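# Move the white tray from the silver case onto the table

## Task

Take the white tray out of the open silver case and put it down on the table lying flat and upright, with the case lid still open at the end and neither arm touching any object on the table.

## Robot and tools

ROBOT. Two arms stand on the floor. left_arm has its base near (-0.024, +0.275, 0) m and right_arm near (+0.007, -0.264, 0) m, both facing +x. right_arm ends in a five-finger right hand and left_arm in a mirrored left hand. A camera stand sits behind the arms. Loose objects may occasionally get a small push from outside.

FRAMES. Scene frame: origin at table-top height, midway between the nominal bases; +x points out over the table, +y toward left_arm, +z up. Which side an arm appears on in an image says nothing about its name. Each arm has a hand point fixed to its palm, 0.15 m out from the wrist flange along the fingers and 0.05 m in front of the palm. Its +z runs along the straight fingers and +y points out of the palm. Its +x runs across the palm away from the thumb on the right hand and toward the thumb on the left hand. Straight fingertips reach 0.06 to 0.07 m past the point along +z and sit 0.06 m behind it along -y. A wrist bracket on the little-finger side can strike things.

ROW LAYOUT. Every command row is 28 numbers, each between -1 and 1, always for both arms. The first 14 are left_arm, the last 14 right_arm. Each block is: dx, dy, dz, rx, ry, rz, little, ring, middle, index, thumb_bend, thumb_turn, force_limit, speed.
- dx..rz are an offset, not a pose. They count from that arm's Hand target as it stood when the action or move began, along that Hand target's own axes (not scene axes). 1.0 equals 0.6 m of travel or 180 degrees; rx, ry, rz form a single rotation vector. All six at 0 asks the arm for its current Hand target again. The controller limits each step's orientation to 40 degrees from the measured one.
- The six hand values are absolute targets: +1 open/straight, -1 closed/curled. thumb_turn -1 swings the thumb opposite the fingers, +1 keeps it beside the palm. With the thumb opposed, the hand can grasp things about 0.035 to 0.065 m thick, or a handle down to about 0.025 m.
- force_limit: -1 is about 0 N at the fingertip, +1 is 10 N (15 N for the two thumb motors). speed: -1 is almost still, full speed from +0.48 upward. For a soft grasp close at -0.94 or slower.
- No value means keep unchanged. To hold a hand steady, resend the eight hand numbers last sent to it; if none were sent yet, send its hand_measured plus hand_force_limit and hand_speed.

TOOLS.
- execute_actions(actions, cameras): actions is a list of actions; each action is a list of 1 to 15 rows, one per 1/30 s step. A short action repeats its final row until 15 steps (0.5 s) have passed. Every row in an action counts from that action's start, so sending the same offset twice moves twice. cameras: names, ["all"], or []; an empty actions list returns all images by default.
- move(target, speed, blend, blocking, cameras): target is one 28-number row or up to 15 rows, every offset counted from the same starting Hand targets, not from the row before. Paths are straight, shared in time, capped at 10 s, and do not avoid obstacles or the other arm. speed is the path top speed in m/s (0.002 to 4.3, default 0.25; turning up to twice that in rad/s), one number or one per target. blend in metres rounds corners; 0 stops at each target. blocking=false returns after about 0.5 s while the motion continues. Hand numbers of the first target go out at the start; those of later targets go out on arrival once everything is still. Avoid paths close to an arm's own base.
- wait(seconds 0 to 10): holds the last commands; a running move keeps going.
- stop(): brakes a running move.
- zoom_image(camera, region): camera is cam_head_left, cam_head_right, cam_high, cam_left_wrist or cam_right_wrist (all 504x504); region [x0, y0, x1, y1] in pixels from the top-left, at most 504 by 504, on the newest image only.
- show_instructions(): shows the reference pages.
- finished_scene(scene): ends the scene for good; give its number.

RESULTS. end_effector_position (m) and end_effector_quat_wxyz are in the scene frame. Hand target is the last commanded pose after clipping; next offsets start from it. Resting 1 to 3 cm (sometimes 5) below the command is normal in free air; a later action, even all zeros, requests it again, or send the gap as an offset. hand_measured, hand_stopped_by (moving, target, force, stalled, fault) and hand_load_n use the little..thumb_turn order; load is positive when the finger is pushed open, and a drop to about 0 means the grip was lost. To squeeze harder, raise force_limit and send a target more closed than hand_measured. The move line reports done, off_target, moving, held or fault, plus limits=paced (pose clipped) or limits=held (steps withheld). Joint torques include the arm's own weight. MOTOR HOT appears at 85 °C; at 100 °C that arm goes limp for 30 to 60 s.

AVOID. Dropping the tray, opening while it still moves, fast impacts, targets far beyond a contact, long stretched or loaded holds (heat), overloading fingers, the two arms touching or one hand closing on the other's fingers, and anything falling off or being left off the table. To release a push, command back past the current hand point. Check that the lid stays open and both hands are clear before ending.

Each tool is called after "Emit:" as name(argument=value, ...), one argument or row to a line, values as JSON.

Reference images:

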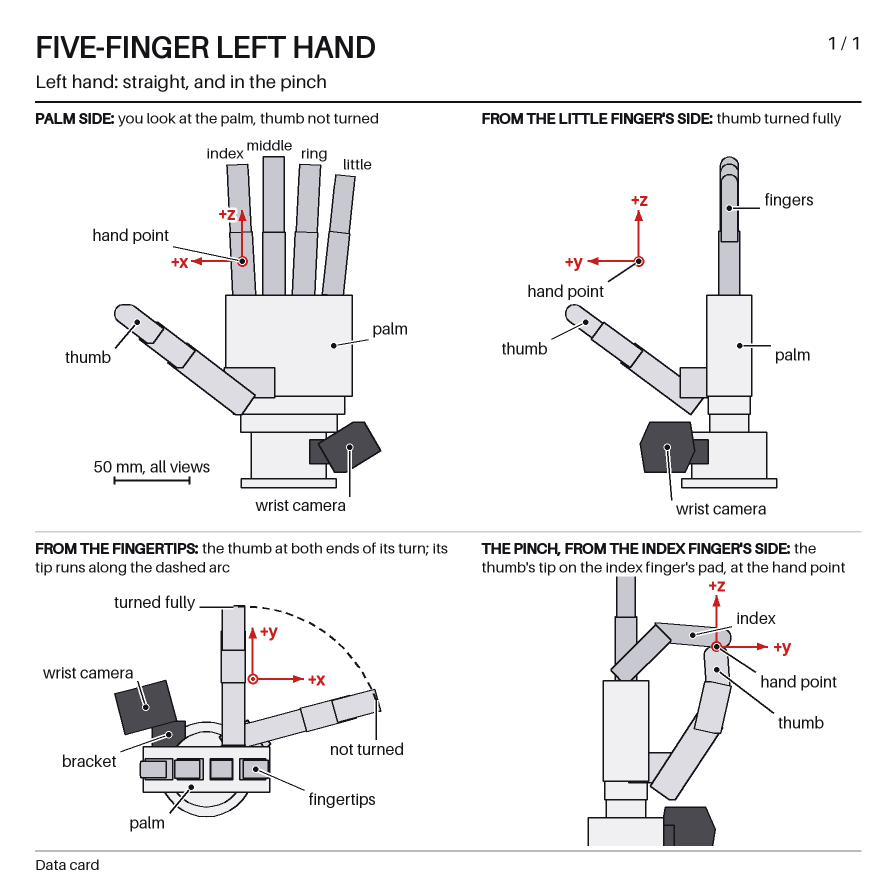

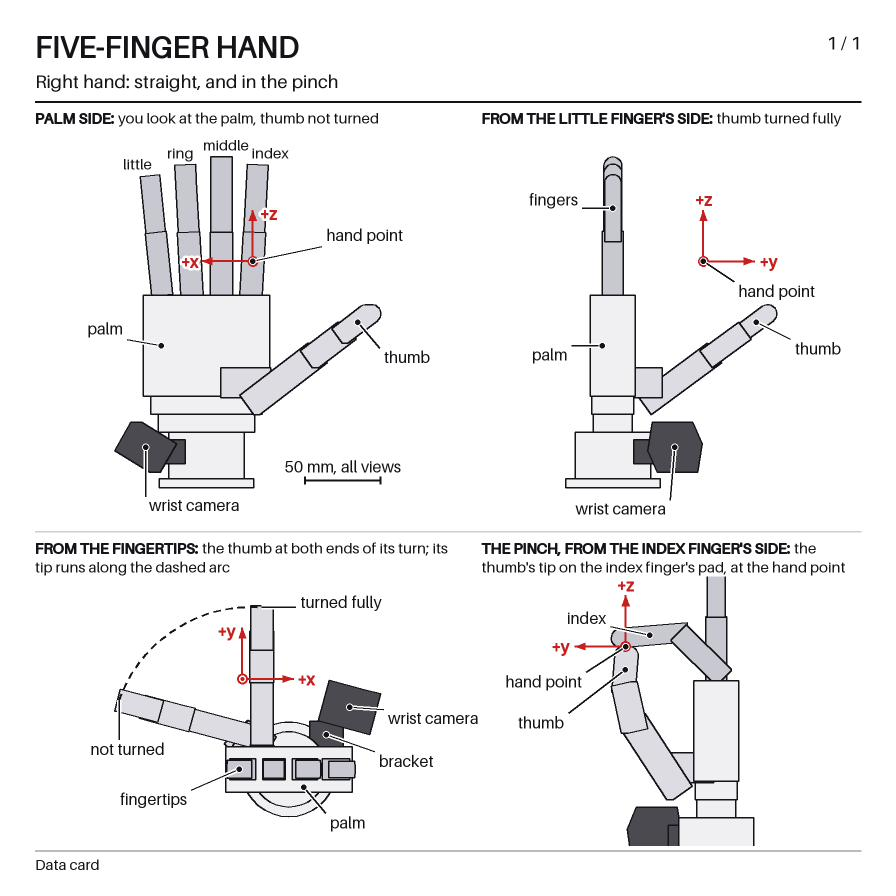

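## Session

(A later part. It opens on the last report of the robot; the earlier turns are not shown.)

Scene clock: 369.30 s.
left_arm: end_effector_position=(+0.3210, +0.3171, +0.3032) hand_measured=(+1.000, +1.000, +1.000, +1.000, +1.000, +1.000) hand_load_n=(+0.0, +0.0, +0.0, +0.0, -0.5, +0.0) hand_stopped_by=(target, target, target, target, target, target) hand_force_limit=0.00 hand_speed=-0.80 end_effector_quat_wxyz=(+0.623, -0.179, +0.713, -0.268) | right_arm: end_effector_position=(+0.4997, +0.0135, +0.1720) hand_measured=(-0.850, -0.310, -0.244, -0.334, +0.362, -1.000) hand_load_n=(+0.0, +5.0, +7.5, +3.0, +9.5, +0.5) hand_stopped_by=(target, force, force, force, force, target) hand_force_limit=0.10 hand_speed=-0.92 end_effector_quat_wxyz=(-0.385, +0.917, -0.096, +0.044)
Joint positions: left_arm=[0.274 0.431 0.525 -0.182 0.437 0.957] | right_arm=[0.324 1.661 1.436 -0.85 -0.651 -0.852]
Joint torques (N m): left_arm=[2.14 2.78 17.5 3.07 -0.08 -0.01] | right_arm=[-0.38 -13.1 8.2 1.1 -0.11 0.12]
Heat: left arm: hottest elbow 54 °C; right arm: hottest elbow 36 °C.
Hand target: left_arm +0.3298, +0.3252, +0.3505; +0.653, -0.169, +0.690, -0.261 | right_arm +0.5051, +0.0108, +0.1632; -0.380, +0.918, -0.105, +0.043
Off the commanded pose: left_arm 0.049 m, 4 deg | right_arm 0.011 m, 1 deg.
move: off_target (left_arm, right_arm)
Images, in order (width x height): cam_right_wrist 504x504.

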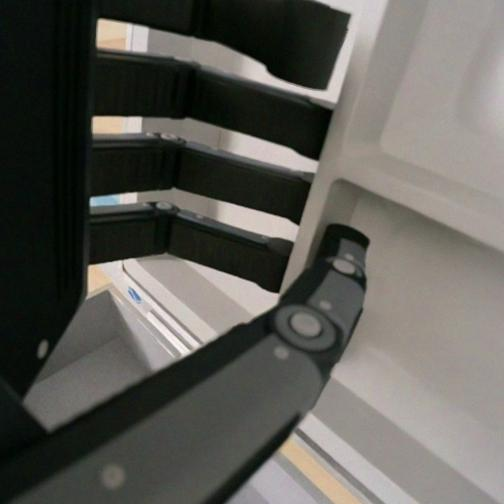

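Emit:
move(
  target=[0, 0, 0, 0, 0, 0, 1, 1, 1, 1, 1, 1, 0, -0.8, 0, -0.047, -0.047, 0, 0, 0, -0.85, -0.85, -0.85, -0.85, -0.35, -1, 0.1, -0.92],
  cameras=["cam_right_wrist", "cam_high", "cam_head_left"],
  speed=0.04,
)

Scene clock: 377.40 s.
left_arm: end_effector_position=(+0.3210, +0.3171, +0.3032) hand_measured=(+1.000, +1.000, +1.000, +1.000, +1.000, +1.000) hand_load_n=(+0.0, +0.0, +0.0, +0.0, +0.0, +0.0) hand_stopped_by=(target, target, target, target, target, target) hand_force_limit=0.00 hand_speed=-0.80 end_effector_quat_wxyz=(+0.623, -0.179, +0.713, -0.268) | right_arm: end_effector_position=(+0.4953, +0.0131, +0.1836) hand_measured=(-0.850, -0.310, -0.244, -0.334, +0.362, -1.000) hand_load_n=(+0.0, +4.0, +9.0, +0.0, +12.5, +0.0) hand_stopped_by=(target, force, force, force, force, target) hand_force_limit=0.10 hand_speed=-0.92 end_effector_quat_wxyz=(-0.380, +0.919, -0.098, +0.032)
Joint positions: left_arm=[0.274 0.431 0.525 -0.182 0.437 0.957] | right_arm=[0.326 1.661 1.471 -0.913 -0.653 -0.856]
Joint torques (N m): left_arm=[2.08 2.73 17.51 3.08 -0.08 -0.01] | right_arm=[-0.56 -14.97 11.4 -0.31 -0.06 0.17]
Motor temperatures (°C): left_arm=[29 29 55 28 27 28] | right_arm=[30 33 36 30 29 25]
Heat: left arm: hottest elbow 55 °C; right arm: hottest elbow 36 °C.
Hand target: left_arm +0.3298, +0.3252, +0.3505; +0.653, -0.169, +0.690, -0.261 | right_arm +0.5052, +0.0109, +0.2032; -0.380, +0.918, -0.105, +0.043
Off the commanded pose: left_arm 0.049 m, 4 deg | right_arm 0.022 m, 1 deg.
move: off_target (left_arm, right_arm)
Images, in order (width x height): cam_head_left 504x504, cam_high 504x504, cam_right_wrist 504x504.

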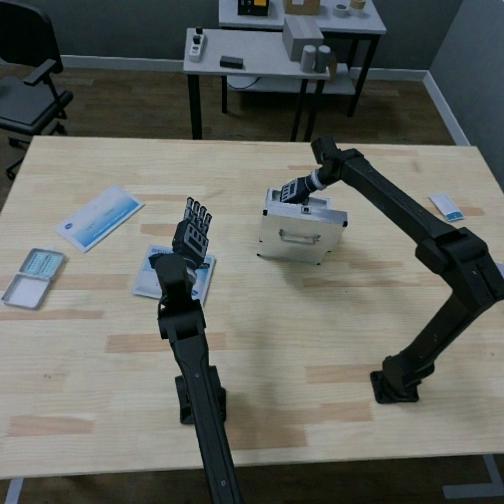

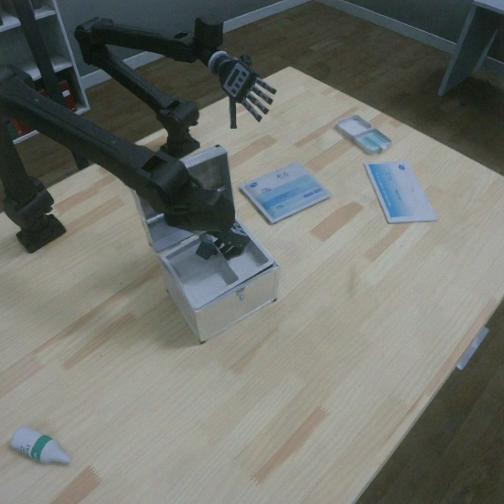

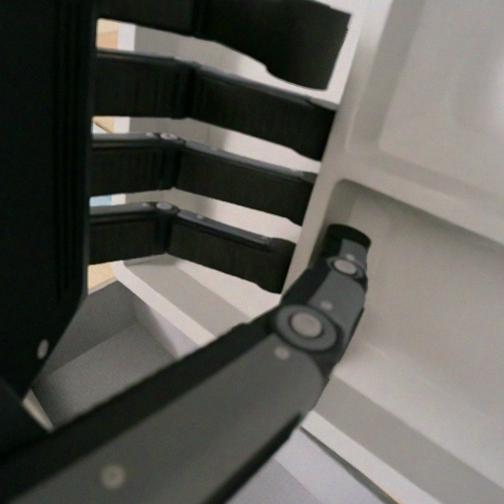

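Emit:
zoom_image(
  camera="cam_high",
  region=[130, 170, 290, 330],
)

Scaled by 3.150 from the camera's 504x504 image, which has a finer 720x720 frame.

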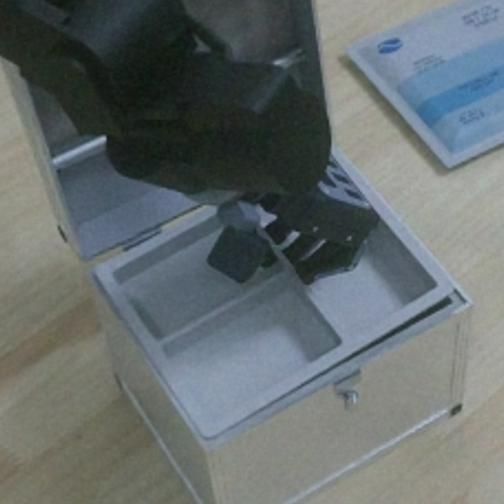

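Emit:
move(
  target=[0, 0, 0, 0, 0, 0, 1, 1, 1, 1, 1, 1, 0, -0.8, 0, -0.047, -0.047, 0, 0, 0, -0.85, -0.85, -0.85, -0.85, -0.35, -1, 0.1, -0.92],
  cameras=["cam_right_wrist", "cam_high", "cam_head_left"],
  speed=0.04,
)

Emit:
zoom_image(
  camera="cam_high",
  region=[130, 170, 290, 330],
)

Scene clock: 387.47 s.
left_arm: end_effector_position=(+0.3210, +0.3171, +0.3032) hand_measured=(+1.000, +1.000, +1.000, +1.000, +1.000, +1.000) hand_load_n=(-0.5, +0.0, +0.0, +0.0, +0.0, +0.0) hand_stopped_by=(target, target, target, target, target, target) hand_force_limit=0.00 hand_speed=-0.80 end_effector_quat_wxyz=(+0.623, -0.179, +0.713, -0.268) | right_arm: end_effector_position=(+0.4919, +0.0099, +0.2112) hand_measured=(-0.850, -0.310, -0.244, -0.334, +0.362, -1.000) hand_load_n=(+0.0, +0.5, +3.0, +4.5, +9.5, +0.5) hand_stopped_by=(target, force, force, force, force, target) hand_force_limit=0.10 hand_speed=-0.92 end_effector_quat_wxyz=(-0.369, +0.923, -0.107, +0.019)
Joint positions: left_arm=[0.274 0.431 0.525 -0.182 0.437 0.957] | right_arm=[0.326 1.661 1.551 -1.03 -0.643 -0.853]
Joint torques (N m): left_arm=[2.14 2.61 17.5 3.07 -0.09 -0.01] | right_arm=[-0.5 -15.97 12.12 0.31 -0.44 0.14]
Motor temperatures (°C): left_arm=[29 29 55 28 27 28] | right_arm=[30 34 36 30 29 25]
Heat: left arm: hottest elbow 55 °C; right arm: hottest elbow 36 °C.
Hand target: left_arm +0.3298, +0.3252, +0.3505; +0.653, -0.169, +0.690, -0.261 | right_arm +0.5052, +0.0108, +0.2430; -0.380, +0.918, -0.105, +0.043
Off the commanded pose: left_arm 0.049 m, 4 deg | right_arm 0.035 m, 3 deg.
move: off_target (left_arm, right_arm)
Images, in order (width x height): cam_head_left 504x504, cam_high 504x504, cam_right_wrist 504x504.

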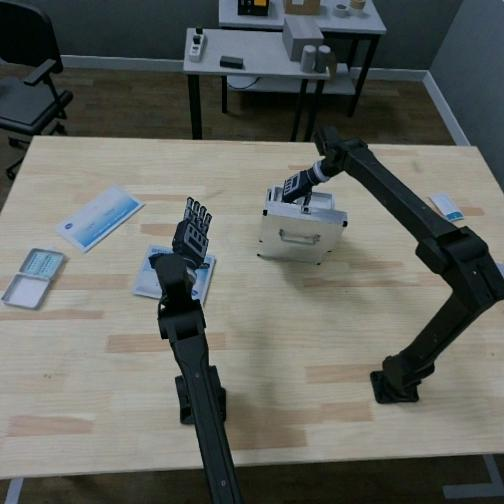

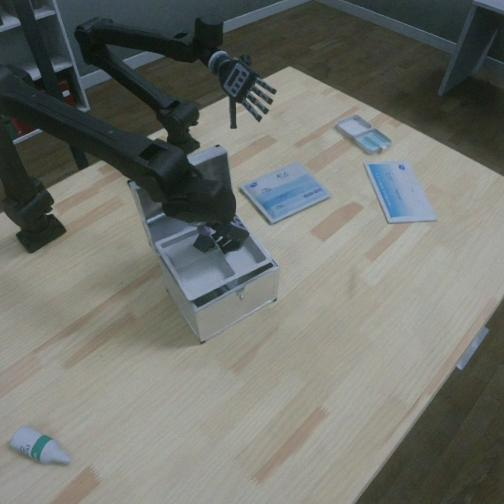

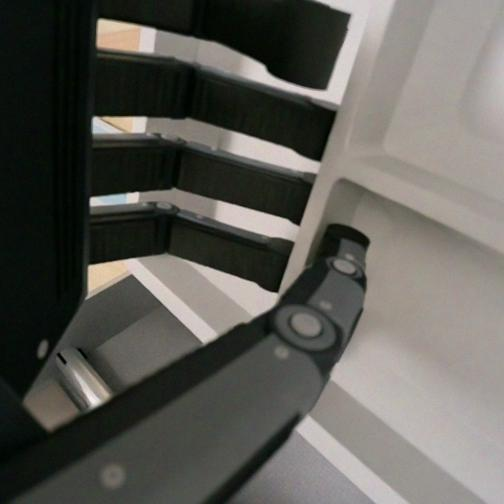

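Scaled by 3.150 from the camera's 504x504 image, which has a finer 720x720 frame.

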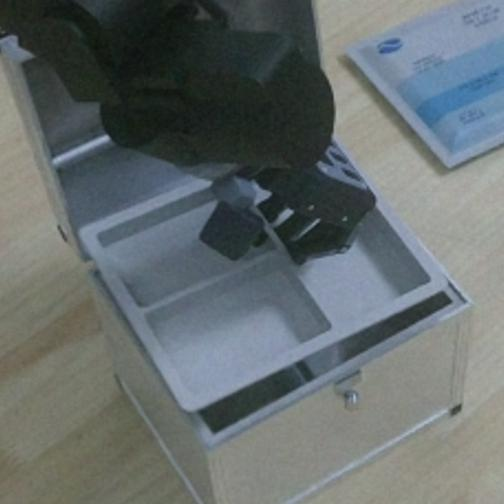

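Emit:
move(
  target=[0, 0, 0, 0, 0, 0, 1, 1, 1, 1, 1, 1, 0, -0.8, 0, -0.106, -0.106, 0, 0, 0, -0.85, -0.85, -0.85, -0.85, -0.35, -1, 0.1, -0.92],
  cameras=["cam_right_wrist", "cam_high", "cam_head_left"],
  speed=0.06,
)

Emit:
zoom_image(
  camera="cam_high",
  region=[120, 140, 290, 310],
)

Scene clock: 393.53 s.
left_arm: end_effector_position=(+0.3210, +0.3171, +0.3032) hand_measured=(+1.000, +1.000, +1.000, +1.000, +1.000, +1.000) hand_load_n=(+0.0, -0.5, +0.0, +0.0, +0.0, -0.5) hand_stopped_by=(target, target, target, target, target, target) hand_force_limit=0.00 hand_speed=-0.80 end_effector_quat_wxyz=(+0.623, -0.179, +0.713, -0.268) | right_arm: end_effector_position=(+0.4948, +0.0110, +0.3123) hand_measured=(-0.850, -0.310, -0.244, -0.334, +0.362, -1.000) hand_load_n=(+0.0, +1.0, +3.0, +4.5, +10.0, +0.5) hand_stopped_by=(target, force, force, force, force, target) hand_force_limit=0.10 hand_speed=-0.92 end_effector_quat_wxyz=(-0.373, +0.921, -0.104, +0.028)
Joint positions: left_arm=[0.274 0.431 0.525 -0.182 0.437 0.957] | right_arm=[0.326 1.661 1.814 -1.272 -0.643 -0.852]
Joint torques (N m): left_arm=[2.2 2.78 17.48 3.04 -0.07 -0.01] | right_arm=[-0.5 -14.27 12.27 0.27 -0.43 0.13]
Motor temperatures (°C): left_arm=[29 29 55 28 27 28] | right_arm=[30 34 37 30 29 25]
Heat: left arm: hottest elbow 55 °C; right arm: hottest elbow 37 °C.
Hand target: left_arm +0.3298, +0.3252, +0.3505; +0.653, -0.169, +0.690, -0.261 | right_arm +0.5053, +0.0109, +0.3331; -0.380, +0.918, -0.105, +0.043
Off the commanded pose: left_arm 0.049 m, 4 deg | right_arm 0.023 m, 2 deg.
move: off_target (left_arm, right_arm)
Images, in order (width x height): cam_head_left 504x504, cam_high 504x504, cam_right_wrist 504x504.

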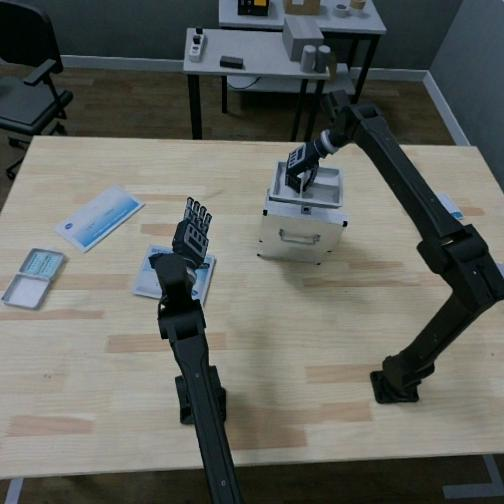

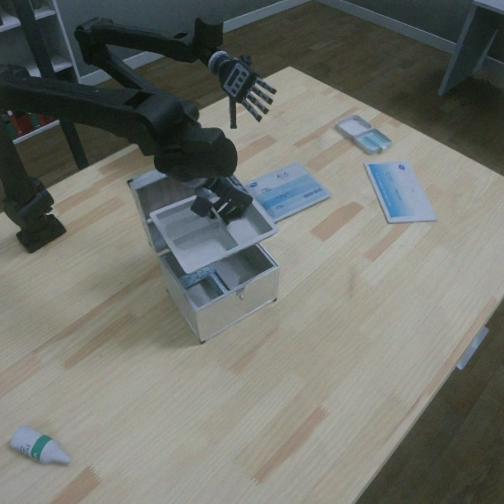

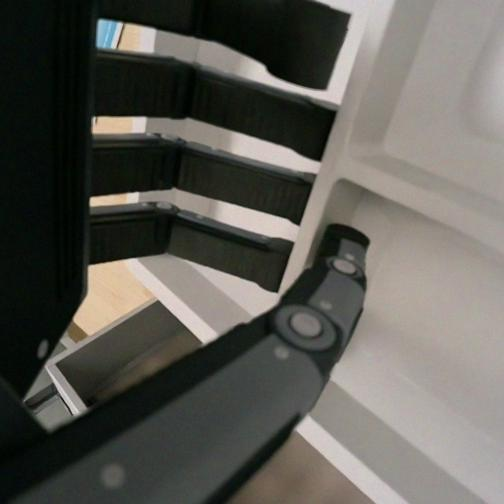

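Scaled by 2.965 from the camera's 504x504 image, which has a finer 720x720 frame.

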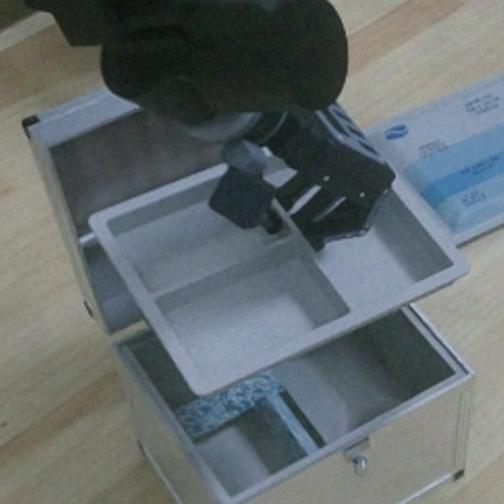

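Emit:
move(
  target=[0, 0, 0, 0, 0, 0, 1, 1, 1, 1, 1, 1, 0, -0.8, 0.092, 0.281, -0.281, 0, 0, 0, -0.85, -0.85, -0.85, -0.85, -0.35, -1, 0.1, -0.92],
  cameras=["cam_right_wrist", "cam_high", "cam_head_left"],
  speed=0.1,
)

Scene clock: 406.37 s.
left_arm: end_effector_position=(+0.3210, +0.3171, +0.3032) hand_measured=(+1.000, +1.000, +1.000, +1.000, +1.000, +1.000) hand_load_n=(+0.0, +0.0, +0.0, +0.0, +0.0, +0.0) hand_stopped_by=(target, target, target, target, target, target) hand_force_limit=0.00 hand_speed=-0.80 end_effector_quat_wxyz=(+0.623, -0.179, +0.713, -0.268) | right_arm: end_effector_position=(+0.4940, -0.2288, +0.3222) hand_measured=(-0.850, -0.310, -0.244, -0.334, +0.362, -1.000) hand_load_n=(+0.0, +1.0, +3.0, +4.0, +10.0, +0.5) hand_stopped_by=(target, force, force, force, force, target) hand_force_limit=0.10 hand_speed=-0.92 end_effector_quat_wxyz=(-0.378, +0.918, -0.112, +0.034)
Joint positions: left_arm=[0.274 0.431 0.525 -0.182 0.437 0.957] | right_arm=[-0.142 1.658 1.852 -1.683 -0.776 -1.422]
Joint torques (N m): left_arm=[2.37 2.78 17.55 3.07 -0.08 -0.01] | right_arm=[-0.62 -12.45 11.44 -0.31 -0.77 -0.04]
Motor temperatures (°C): left_arm=[29 29 55 28 27 28] | right_arm=[30 34 37 30 29 25]
Heat: left arm: hottest elbow 55 °C; right arm: hottest elbow 37 °C.
Hand target: left_arm +0.3298, +0.3252, +0.3505; +0.653, -0.169, +0.690, -0.261 | right_arm +0.5054, -0.2339, +0.3330; -0.380, +0.918, -0.105, +0.043
Off the commanded pose: left_arm 0.049 m, 4 deg | right_arm 0.017 m, 1 deg.
joint sent to its limit (right arm) — joint 4 (wrist pitch), lower limit. The joint targets still meet the commanded pose.
move: off_target (left_arm, right_arm)
Images, in order (width x height): cam_head_left 504x504, cam_high 504x504, cam_right_wrist 504x504.

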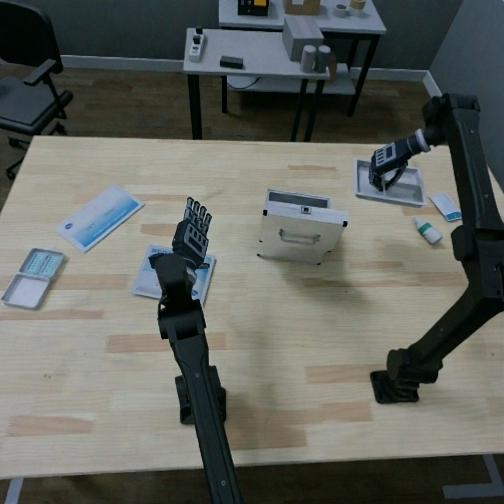

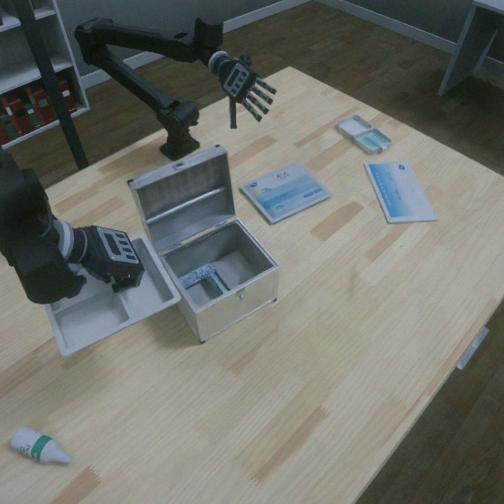

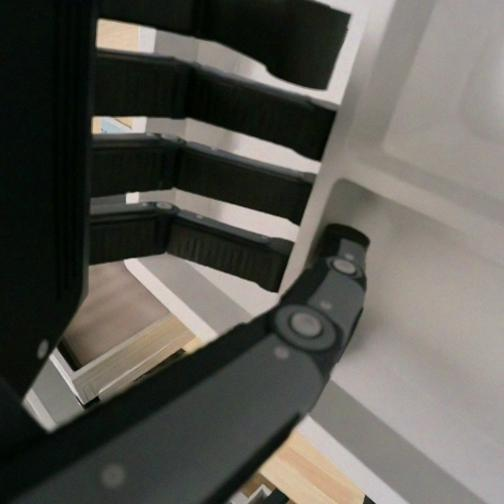

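Emit:
move(
  target=[0, 0, 0, 0, 0, 0, 1, 1, 1, 1, 1, 1, 0, -0.8, 0, 0.2357, 0.2357, 0, 0, 0, -0.85, -0.85, -0.85, -0.85, -0.35, -1, 0.1, -0.92],
  cameras=["cam_right_wrist", "cam_high", "cam_head_left", "cam_head_right"],
  speed=0.1,
)

Emit:
zoom_image(
  camera="cam_high",
  region=[0, 170, 250, 420],
)

Emit:
zoom_image(
  camera="cam_head_right",
  region=[300, 120, 504, 324],
)

Scene clock: 420.83 s.
left_arm: end_effector_position=(+0.3210, +0.3171, +0.3032) hand_measured=(+1.000, +1.000, +1.000, +1.000, +1.000, +1.000) hand_load_n=(+0.0, +0.0, +0.0, +0.0, +0.0, +0.0) hand_stopped_by=(target, target, target, target, target, target) hand_force_limit=0.00 hand_speed=-0.80 end_effector_quat_wxyz=(+0.623, -0.179, +0.713, -0.268) | right_arm: end_effector_position=(+0.4980, -0.2295, +0.1370) hand_measured=(-0.850, -0.310, -0.244, -0.334, +0.362, -1.000) hand_load_n=(+0.0, +1.0, +3.0, +4.5, +10.0, +0.5) hand_stopped_by=(target, force, force, force, force, target) hand_force_limit=0.10 hand_speed=-0.92 end_effector_quat_wxyz=(-0.378, +0.919, -0.107, +0.036)
Joint positions: left_arm=[0.274 0.431 0.525 -0.182 0.437 0.957] | right_arm=[-0.142 1.689 1.403 -1.202 -0.776 -1.432]
Joint torques (N m): left_arm=[2.02 2.67 17.51 3.03 -0.08 -0.01] | right_arm=[-0.62 -13.63 7.73 0.72 -0.76 -0.03]
Motor temperatures (°C): left_arm=[29 29 56 28 27 28] | right_arm=[30 35 38 30 29 25]
Heat: left arm: hottest elbow 56 °C; right arm: hottest elbow 38 °C.
Hand target: left_arm +0.3298, +0.3252, +0.3505; +0.653, -0.169, +0.690, -0.261 | right_arm +0.5054, -0.2340, +0.1331; -0.380, +0.918, -0.105, +0.043
Off the commanded pose: left_arm 0.049 m, 4 deg | right_arm 0.010 m, 1 deg.
move: off_target (left_arm)
Images, in order (width x height): cam_head_left 504x504, cam_head_right 504x504, cam_high 504x504, cam_right_wrist 504x504.

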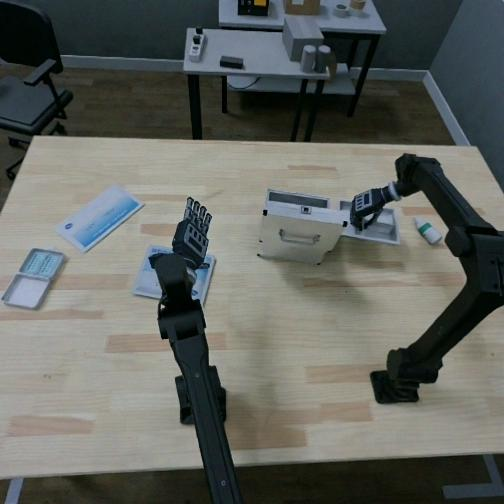

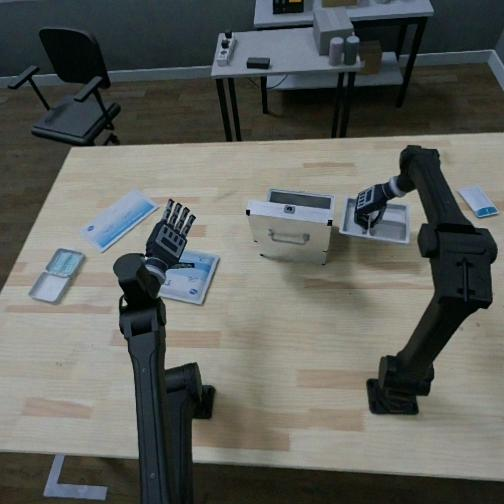

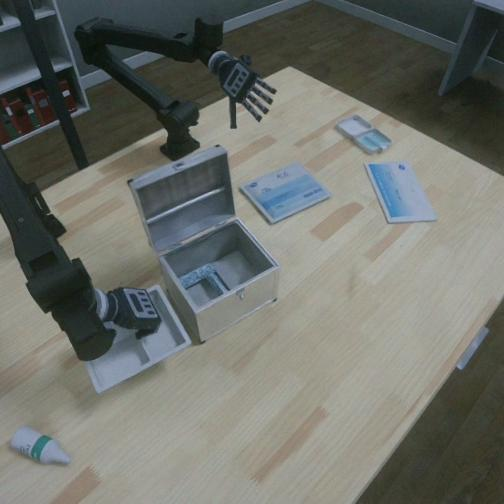

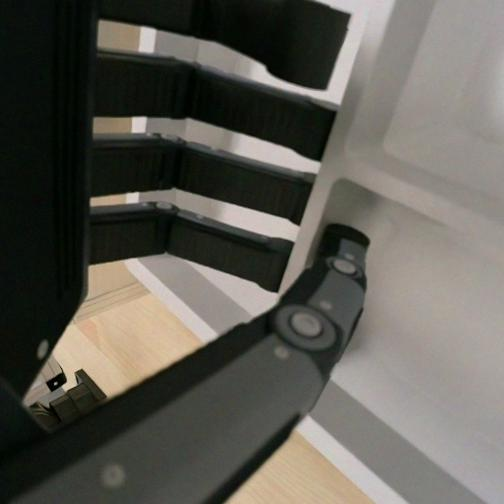

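Scaled by 2.016 from the camera's 504x504 image, which has a finer 720x720 frame.

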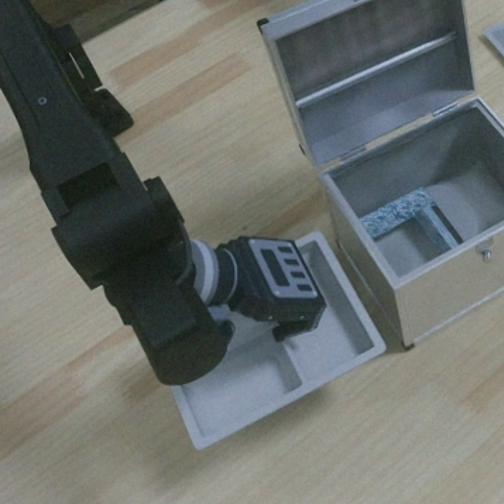

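Scaled by 2.471 from the camera's 504x504 image, which has a finer 720x720 frame.

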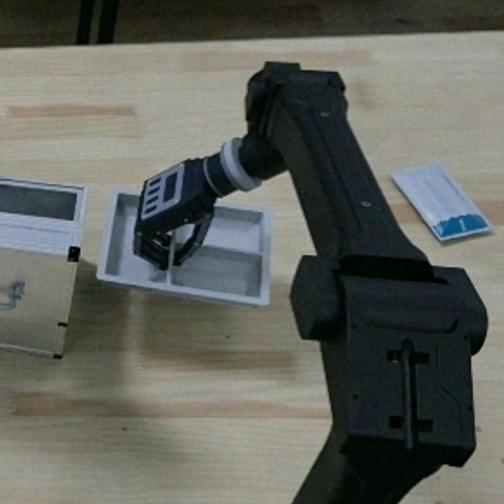

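Emit:
move(
  target=[0, 0, 0, 0, 0, 0, 1, 1, 1, 1, 1, 1, 0, -0.8, 0, 0.1037, 0.1037, 0, 0, 0, -0.85, -0.85, -0.85, -0.85, -0.35, -1, 0.1, -0.92],
  cameras=["cam_right_wrist", "cam_high", "cam_head_right"],
  speed=0.06,
)

Emit:
zoom_image(
  camera="cam_high",
  region=[0, 170, 250, 420],
)

Emit:
zoom_image(
  camera="cam_head_right",
  region=[300, 120, 504, 324],
)

Scene clock: 432.40 s.
left_arm: end_effector_position=(+0.3210, +0.3171, +0.3032) hand_measured=(+1.000, +1.000, +1.000, +1.000, +1.000, +1.000) hand_load_n=(+0.0, +0.0, +0.0, +0.0, +0.0, +0.0) hand_stopped_by=(target, target, target, target, target, target) hand_force_limit=0.00 hand_speed=-0.80 end_effector_quat_wxyz=(+0.623, -0.179, +0.713, -0.268) | right_arm: end_effector_position=(+0.5002, -0.2296, +0.0528) hand_measured=(-0.850, -0.310, -0.244, -0.334, +0.362, -1.000) hand_load_n=(+0.0, +0.0, +2.5, +5.0, +10.0, +0.5) hand_stopped_by=(target, force, force, force, force, target) hand_force_limit=0.10 hand_speed=-0.92 end_effector_quat_wxyz=(-0.379, +0.919, -0.105, +0.040)
Joint positions: left_arm=[0.274 0.431 0.525 -0.182 0.437 0.957] | right_arm=[-0.142 1.773 1.278 -0.986 -0.778 -1.433]
Joint torques (N m): left_arm=[2.08 2.61 17.5 3.08 -0.08 0] | right_arm=[-0.62 -12.81 6.97 0.75 -0.72 -0.02]
Motor temperatures (°C): left_arm=[29 29 56 28 27 28] | right_arm=[30 34 37 30 29 25]
Heat: left arm: hottest elbow 56 °C; right arm: hottest elbow 37 °C.
Hand target: left_arm +0.3298, +0.3252, +0.3505; +0.653, -0.169, +0.690, -0.261 | right_arm +0.5052, -0.2341, +0.0451; -0.380, +0.918, -0.105, +0.043
Off the commanded pose: left_arm 0.049 m, 4 deg | right_arm 0.010 m, 0 deg.
move: off_target (left_arm)
Images, in order (width x height): cam_head_right 504x504, cam_high 504x504, cam_right_wrist 504x504.

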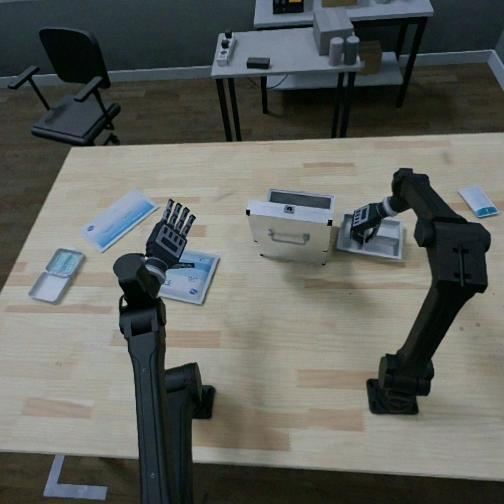

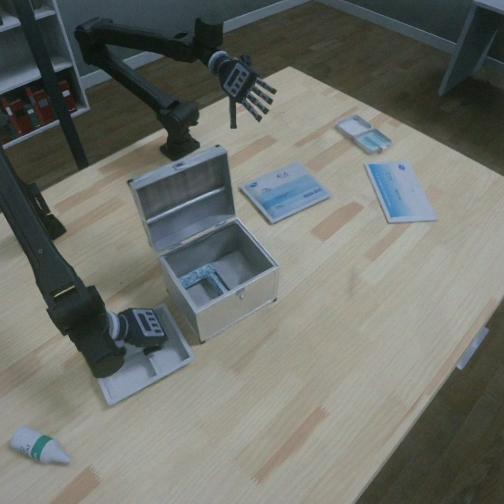

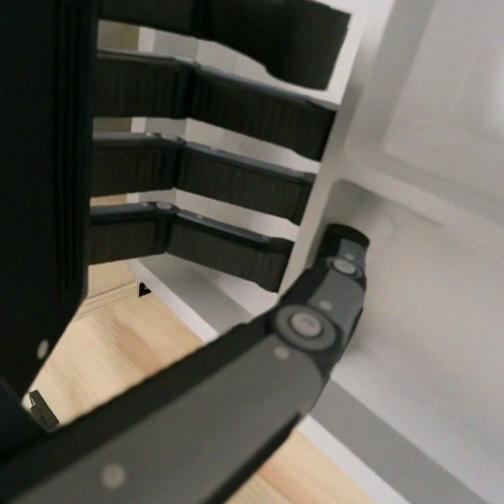

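Scaled by 2.016 from the camera's 504x504 image, which has a finer 720x720 frame.

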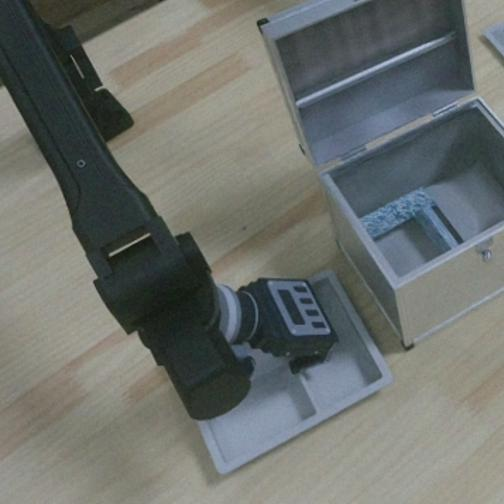

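Scaled by 2.471 from the camera's 504x504 image, which has a finer 720x720 frame.

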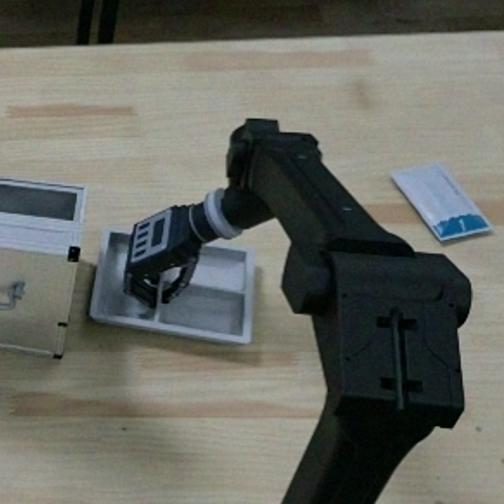

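Emit:
move(
  target=[0, 0, 0, 0, 0, 0, 1, 1, 1, 1, 1, 1, 0, -0.8, 0, 0.0118, 0.0118, 0, 0, 0, -0.85, -0.85, -0.85, -0.85, -0.35, -1, 0.1, -0.92],
  cameras=["cam_high"],
  speed=0.03,
)

Emit:
move(
  target=[0, 0, 0, 0, 0, 0, 1, 1, 1, 1, 1, 1, 0, -0.8, 0, 0.0118, 0.0118, 0, 0, 0, -0.85, -0.85, -0.85, -0.85, -0.35, -1, 0.1, -0.92],
  cameras=["cam_high"],
  speed=0.03,
)

Emit:
zoom_image(
  camera="cam_high",
  region=[50, 270, 220, 440],
)

Scene clock: 438.23 s.
left_arm: end_effector_position=(+0.3210, +0.3171, +0.3032) hand_measured=(+1.000, +1.000, +1.000, +1.000, +1.000, +1.000) hand_load_n=(+0.0, +0.0, +0.0, +0.0, +0.0, +0.0) hand_stopped_by=(target, target, target, target, target, target) hand_force_limit=0.00 hand_speed=-0.80 end_effector_quat_wxyz=(+0.623, -0.179, +0.713, -0.268) | right_arm: end_effector_position=(+0.5034, -0.2297, +0.0492) hand_measured=(-0.850, -0.312, -0.244, -0.334, +0.362, -1.000) hand_load_n=(+0.0, +0.0, +1.5, +5.5, +9.5, +1.5) hand_stopped_by=(target, force, force, force, force, target) hand_force_limit=0.10 hand_speed=-0.92 end_effector_quat_wxyz=(-0.379, +0.918, -0.102, +0.047)
Joint positions: left_arm=[0.274 0.431 0.525 -0.182 0.437 0.957] | right_arm=[-0.142 1.776 1.272 -0.962 -0.779 -1.434]
Joint torques (N m): left_arm=[2.14 2.78 17.5 3.06 -0.07 -0.02] | right_arm=[-0.67 -12.1 6.48 0.77 -0.66 -0.01]
Motor temperatures (°C): left_arm=[29 29 56 28 27 28] | right_arm=[30 34 37 30 29 25]
Heat: left arm: hottest elbow 56 °C; right arm: hottest elbow 37 °C.
Hand target: left_arm +0.3298, +0.3252, +0.3505; +0.653, -0.169, +0.690, -0.261 | right_arm +0.5053, -0.2341, +0.0350; -0.380, +0.918, -0.105, +0.043
Off the commanded pose: left_arm 0.049 m, 4 deg | right_arm 0.015 m, 1 deg.
move: off_target (left_arm, right_arm)
Images, in order (width x height): cam_high 504x504.

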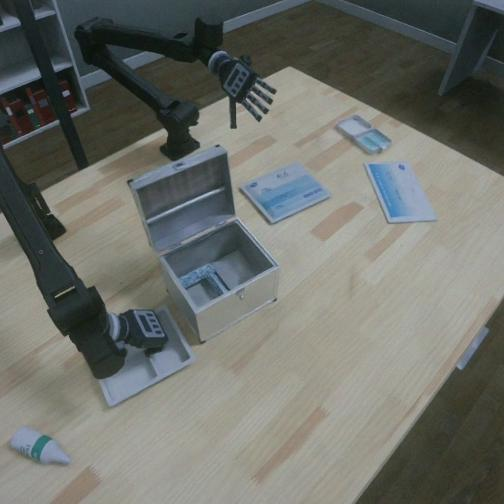

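Scene clock: 439.07 s.
left_arm: end_effector_position=(+0.3210, +0.3171, +0.3032) hand_measured=(+1.000, +1.000, +1.000, +1.000, +1.000, +1.000) hand_load_n=(+0.0, +0.0, +0.0, +0.0, +0.0, +0.0) hand_stopped_by=(target, target, target, target, target, target) hand_force_limit=0.00 hand_speed=-0.80 end_effector_quat_wxyz=(+0.623, -0.179, +0.713, -0.268) | right_arm: end_effector_position=(+0.5053, -0.2290, +0.0485) hand_measured=(-0.850, -0.312, -0.244, -0.334, +0.362, -1.000) hand_load_n=(+0.0, +0.5, +1.5, +4.5, +9.5, +1.0) hand_stopped_by=(target, force, force, force, force, target) hand_force_limit=0.10 hand_speed=-0.92 end_effector_quat_wxyz=(-0.382, +0.917, -0.099, +0.051)
Joint positions: left_arm=[0.274 0.431 0.525 -0.182 0.437 0.957] | right_arm=[-0.142 1.776 1.269 -0.949 -0.785 -1.434]
Joint torques (N m): left_arm=[2.02 2.84 17.48 3.04 -0.08 -0.01] | right_arm=[-0.67 -11.11 5.94 1.13 -0.47 -0.01]
Motor temperatures (°C): left_arm=[29 29 56 28 27 27] | right_arm=[30 34 37 30 29 25]
Heat: left arm: hottest elbow 56 °C; right arm: hottest elbow 37 °C.
Hand target: left_arm +0.3298, +0.3252, +0.3505; +0.653, -0.169, +0.690, -0.261 | right_arm +0.5052, -0.2340, +0.0250; -0.380, +0.918, -0.105, +0.043
Off the commanded pose: left_arm 0.049 m, 4 deg | right_arm 0.024 m, 1 deg.
move: off_target (left_arm, right_arm)
Images, in order (width x height): cam_high 504x504.

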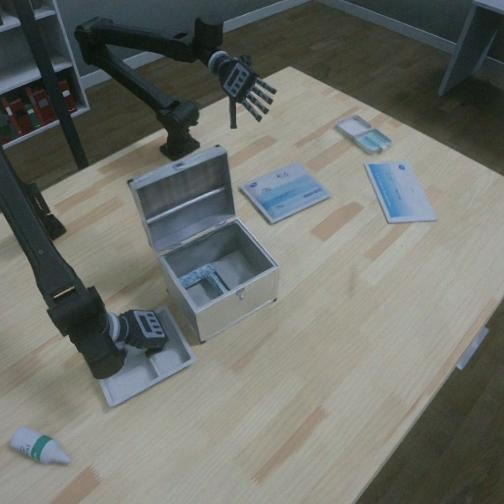

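Scaled by 2.965 from the camera's 504x504 image, which has a finer 720x720 frame.

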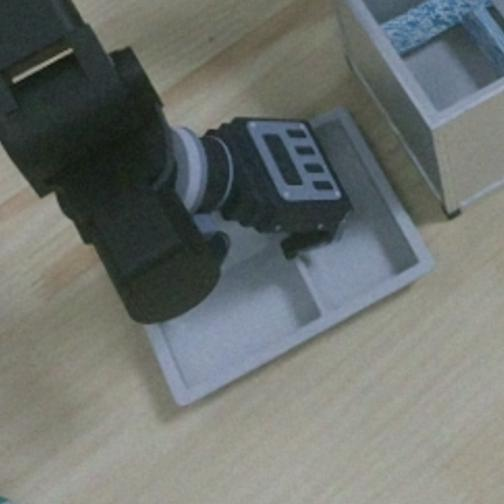

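Emit:
move(
  target=[0, 0, 0, 0, 0, 0, 1, 1, 1, 1, 1, 1, 0, -0.8, 0, -0.02, -0.02, 0, 0, 0, -0.85, -0.85, -0.85, -0.85, -0.35, -1, 0.1, -0.92],
  speed=0.03,
)

Emit:
move(
  target=[0, 0, 0, 0, 0, 0, 1, 1, 1, 1, 1, 1, 0, -0.8, 0, 0, 0, 0, 0, 0, -0.3, -0.1, -0.05, -0.1, 0.8, -1, 0.1, -0.8],
  cameras=["cam_high", "cam_right_wrist"],
  speed=0.03,
)

Scene clock: 445.60 s.
left_arm: end_effector_position=(+0.3210, +0.3171, +0.3032) hand_measured=(+1.000, +1.000, +1.000, +1.000, +1.000, +1.000) hand_load_n=(+0.0, +0.0, +0.0, +0.0, +0.0, +0.0) hand_stopped_by=(target, target, target, target, target, target) hand_force_limit=0.00 hand_speed=-0.80 end_effector_quat_wxyz=(+0.623, -0.179, +0.713, -0.268) | right_arm: end_effector_position=(+0.5051, -0.2289, +0.0485) hand_measured=(-0.850, -0.312, -0.244, -0.334, +0.362, -1.000) hand_load_n=(+0.0, +0.5, +1.5, +4.5, +9.5, +1.0) hand_stopped_by=(target, force, force, force, force, target) hand_force_limit=0.10 hand_speed=-0.92 end_effector_quat_wxyz=(-0.382, +0.917, -0.100, +0.051)
Joint positions: left_arm=[0.274 0.431 0.525 -0.182 0.437 0.957] | right_arm=[-0.142 1.776 1.269 -0.949 -0.785 -1.434]
Joint torques (N m): left_arm=[1.96 2.73 17.52 3.07 -0.07 -0.02] | right_arm=[-0.62 -12.86 7.35 -0.23 -0.45 -0.01]
Motor temperatures (°C): left_arm=[29 29 56 28 27 27] | right_arm=[30 34 36 30 29 25]
Heat: left arm: hottest elbow 56 °C; right arm: hottest elbow 36 °C.
Hand target: left_arm +0.3298, +0.3252, +0.3505; +0.653, -0.169, +0.690, -0.261 | right_arm +0.5052, -0.2340, +0.0420; -0.380, +0.918, -0.105, +0.043
Off the commanded pose: left_arm 0.049 m, 4 deg | right_arm 0.008 m, 1 deg.
move: off_target (left_arm)

Scene clock: 447.40 s.
left_arm: end_effector_position=(+0.3210, +0.3171, +0.3032) hand_measured=(+1.000, +1.000, +1.000, +1.000, +1.000, +1.000) hand_load_n=(+0.0, -0.5, +0.0, +0.0, +0.0, +0.0) hand_stopped_by=(target, target, target, target, target, target) hand_force_limit=0.00 hand_speed=-0.80 end_effector_quat_wxyz=(+0.623, -0.179, +0.713, -0.268) | right_arm: end_effector_position=(+0.5044, -0.2291, +0.0470) hand_measured=(-0.300, -0.100, -0.050, -0.100, +0.800, -1.000) hand_load_n=(+0.0, +0.0, +0.0, +0.0, +0.0, +0.0) hand_stopped_by=(target, target, target, target, target, target) hand_force_limit=0.10 hand_speed=-0.80 end_effector_quat_wxyz=(-0.382, +0.918, -0.100, +0.049)
Joint positions: left_arm=[0.274 0.431 0.525 -0.182 0.437 0.957] | right_arm=[-0.142 1.779 1.269 -0.951 -0.784 -1.436]
Joint torques (N m): left_arm=[2.08 2.61 17.5 3.07 -0.08 0] | right_arm=[-0.62 -13.1 7.35 -0.21 -0.49 0]
Motor temperatures (°C): left_arm=[29 29 56 28 27 27] | right_arm=[30 34 36 30 29 25]
Heat: left arm: hottest elbow 56 °C; right arm: hottest elbow 36 °C.
Hand target: left_arm +0.3298, +0.3252, +0.3505; +0.653, -0.169, +0.690, -0.261 | right_arm +0.5052, -0.2340, +0.0419; -0.380, +0.918, -0.105, +0.043
Off the commanded pose: left_arm 0.049 m, 4 deg | right_arm 0.007 m, 1 deg.
move: off_target (left_arm)
Images, in order (width x height): cam_high 504x504, cam_right_wrist 504x504.

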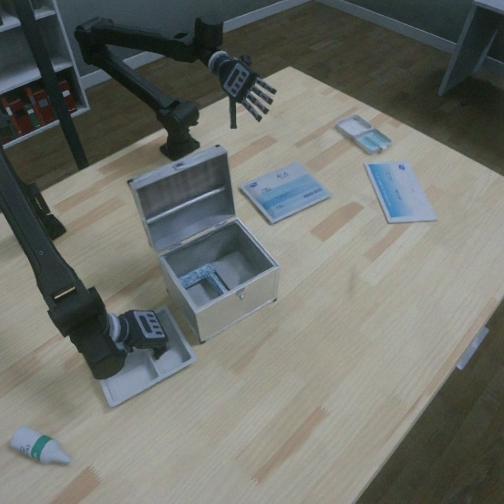

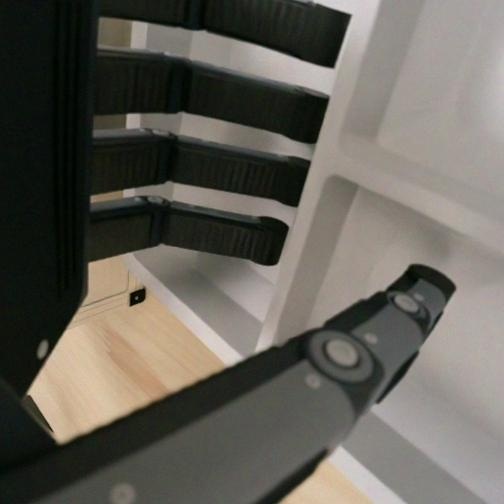

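Emit:
move(
  target=[
    [0, 0, 0, 0, 0, 0, 1, 1, 1, 1, 1, 1, 0, -0.8, -0.002, -0.041, -0.03, 0, 0, 0, -0.3, -0.1, -0.05, -0.1, 0.8, -1, 0.1, -0.8],
    [0, 0, 0, 0, 0, 0, 1, 1, 1, 1, 1, 1, 0, -0.8, -0.002, -0.1825, -0.171, 0, 0, 0, -0.3, -0.1, -0.05, -0.1, 0.8, -1, 0.1, -0.8],
  ],
  cameras=["cam_high", "cam_right_wrist", "cam_head_left", "cam_head_right"],
  speed=[0.04, 0.15],
)

Scene clock: 456.53 s.
left_arm: end_effector_position=(+0.3210, +0.3171, +0.3032) hand_measured=(+1.000, +1.000, +1.000, +1.000, +1.000, +1.000) hand_load_n=(+0.0, +0.0, +0.0, +0.0, +0.0, +0.0) hand_stopped_by=(target, target, target, target, target, target) hand_force_limit=0.00 hand_speed=-0.80 end_effector_quat_wxyz=(+0.623, -0.179, +0.713, -0.268) | right_arm: end_effector_position=(+0.4935, -0.2278, +0.1682) hand_measured=(-0.300, -0.100, -0.050, -0.100, +0.800, -1.000) hand_load_n=(+0.0, +0.0, +0.0, +0.0, +0.0, +0.0) hand_stopped_by=(target, target, target, target, target, target) hand_force_limit=0.10 hand_speed=-0.80 end_effector_quat_wxyz=(-0.382, +0.917, -0.112, +0.022)
Joint positions: left_arm=[0.274 0.431 0.525 -0.182 0.437 0.957] | right_arm=[-0.142 1.678 1.469 -1.31 -0.783 -1.433]
Joint torques (N m): left_arm=[2.14 2.73 17.52 3.03 -0.07 0] | right_arm=[0.21 -15.33 10.84 -0.29 -0.5 0.11]
Motor temperatures (°C): left_arm=[29 29 57 28 27 27] | right_arm=[30 34 36 30 29 25]
Heat: left arm: hottest elbow 57 °C; right arm: hottest elbow 36 °C.
Hand target: left_arm +0.3298, +0.3252, +0.3505; +0.653, -0.169, +0.690, -0.261 | right_arm +0.5053, -0.2290, +0.1921; -0.380, +0.918, -0.105, +0.043
Off the commanded pose: left_arm 0.049 m, 4 deg | right_arm 0.026 m, 3 deg.
move: off_target (left_arm, right_arm)
Images, in order (width x height): cam_head_left 504x504, cam_head_right 504x504, cam_high 504x504, cam_right_wrist 504x504.

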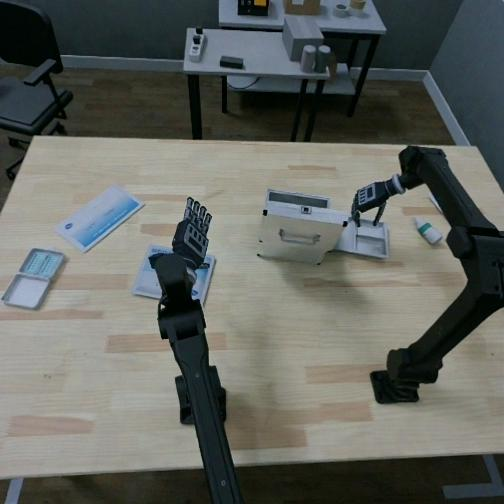

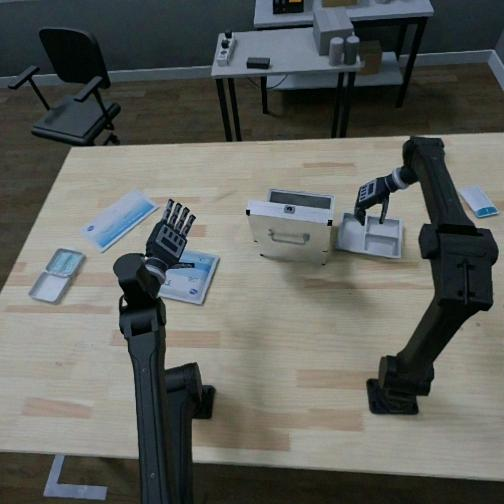

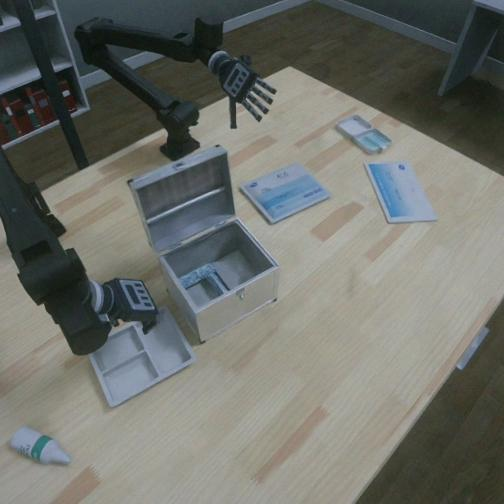

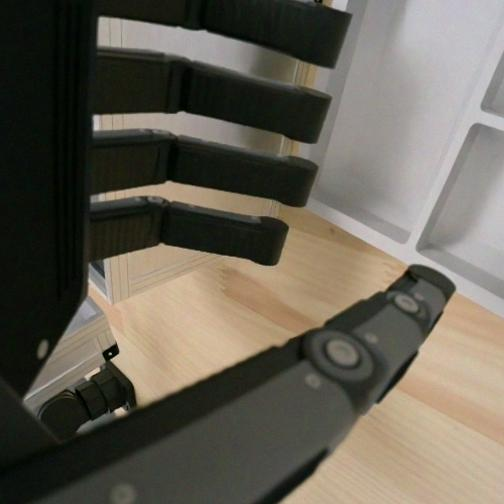

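Emit:
finished_scene(
  scene=1,
)

The scene is finished: the task was done.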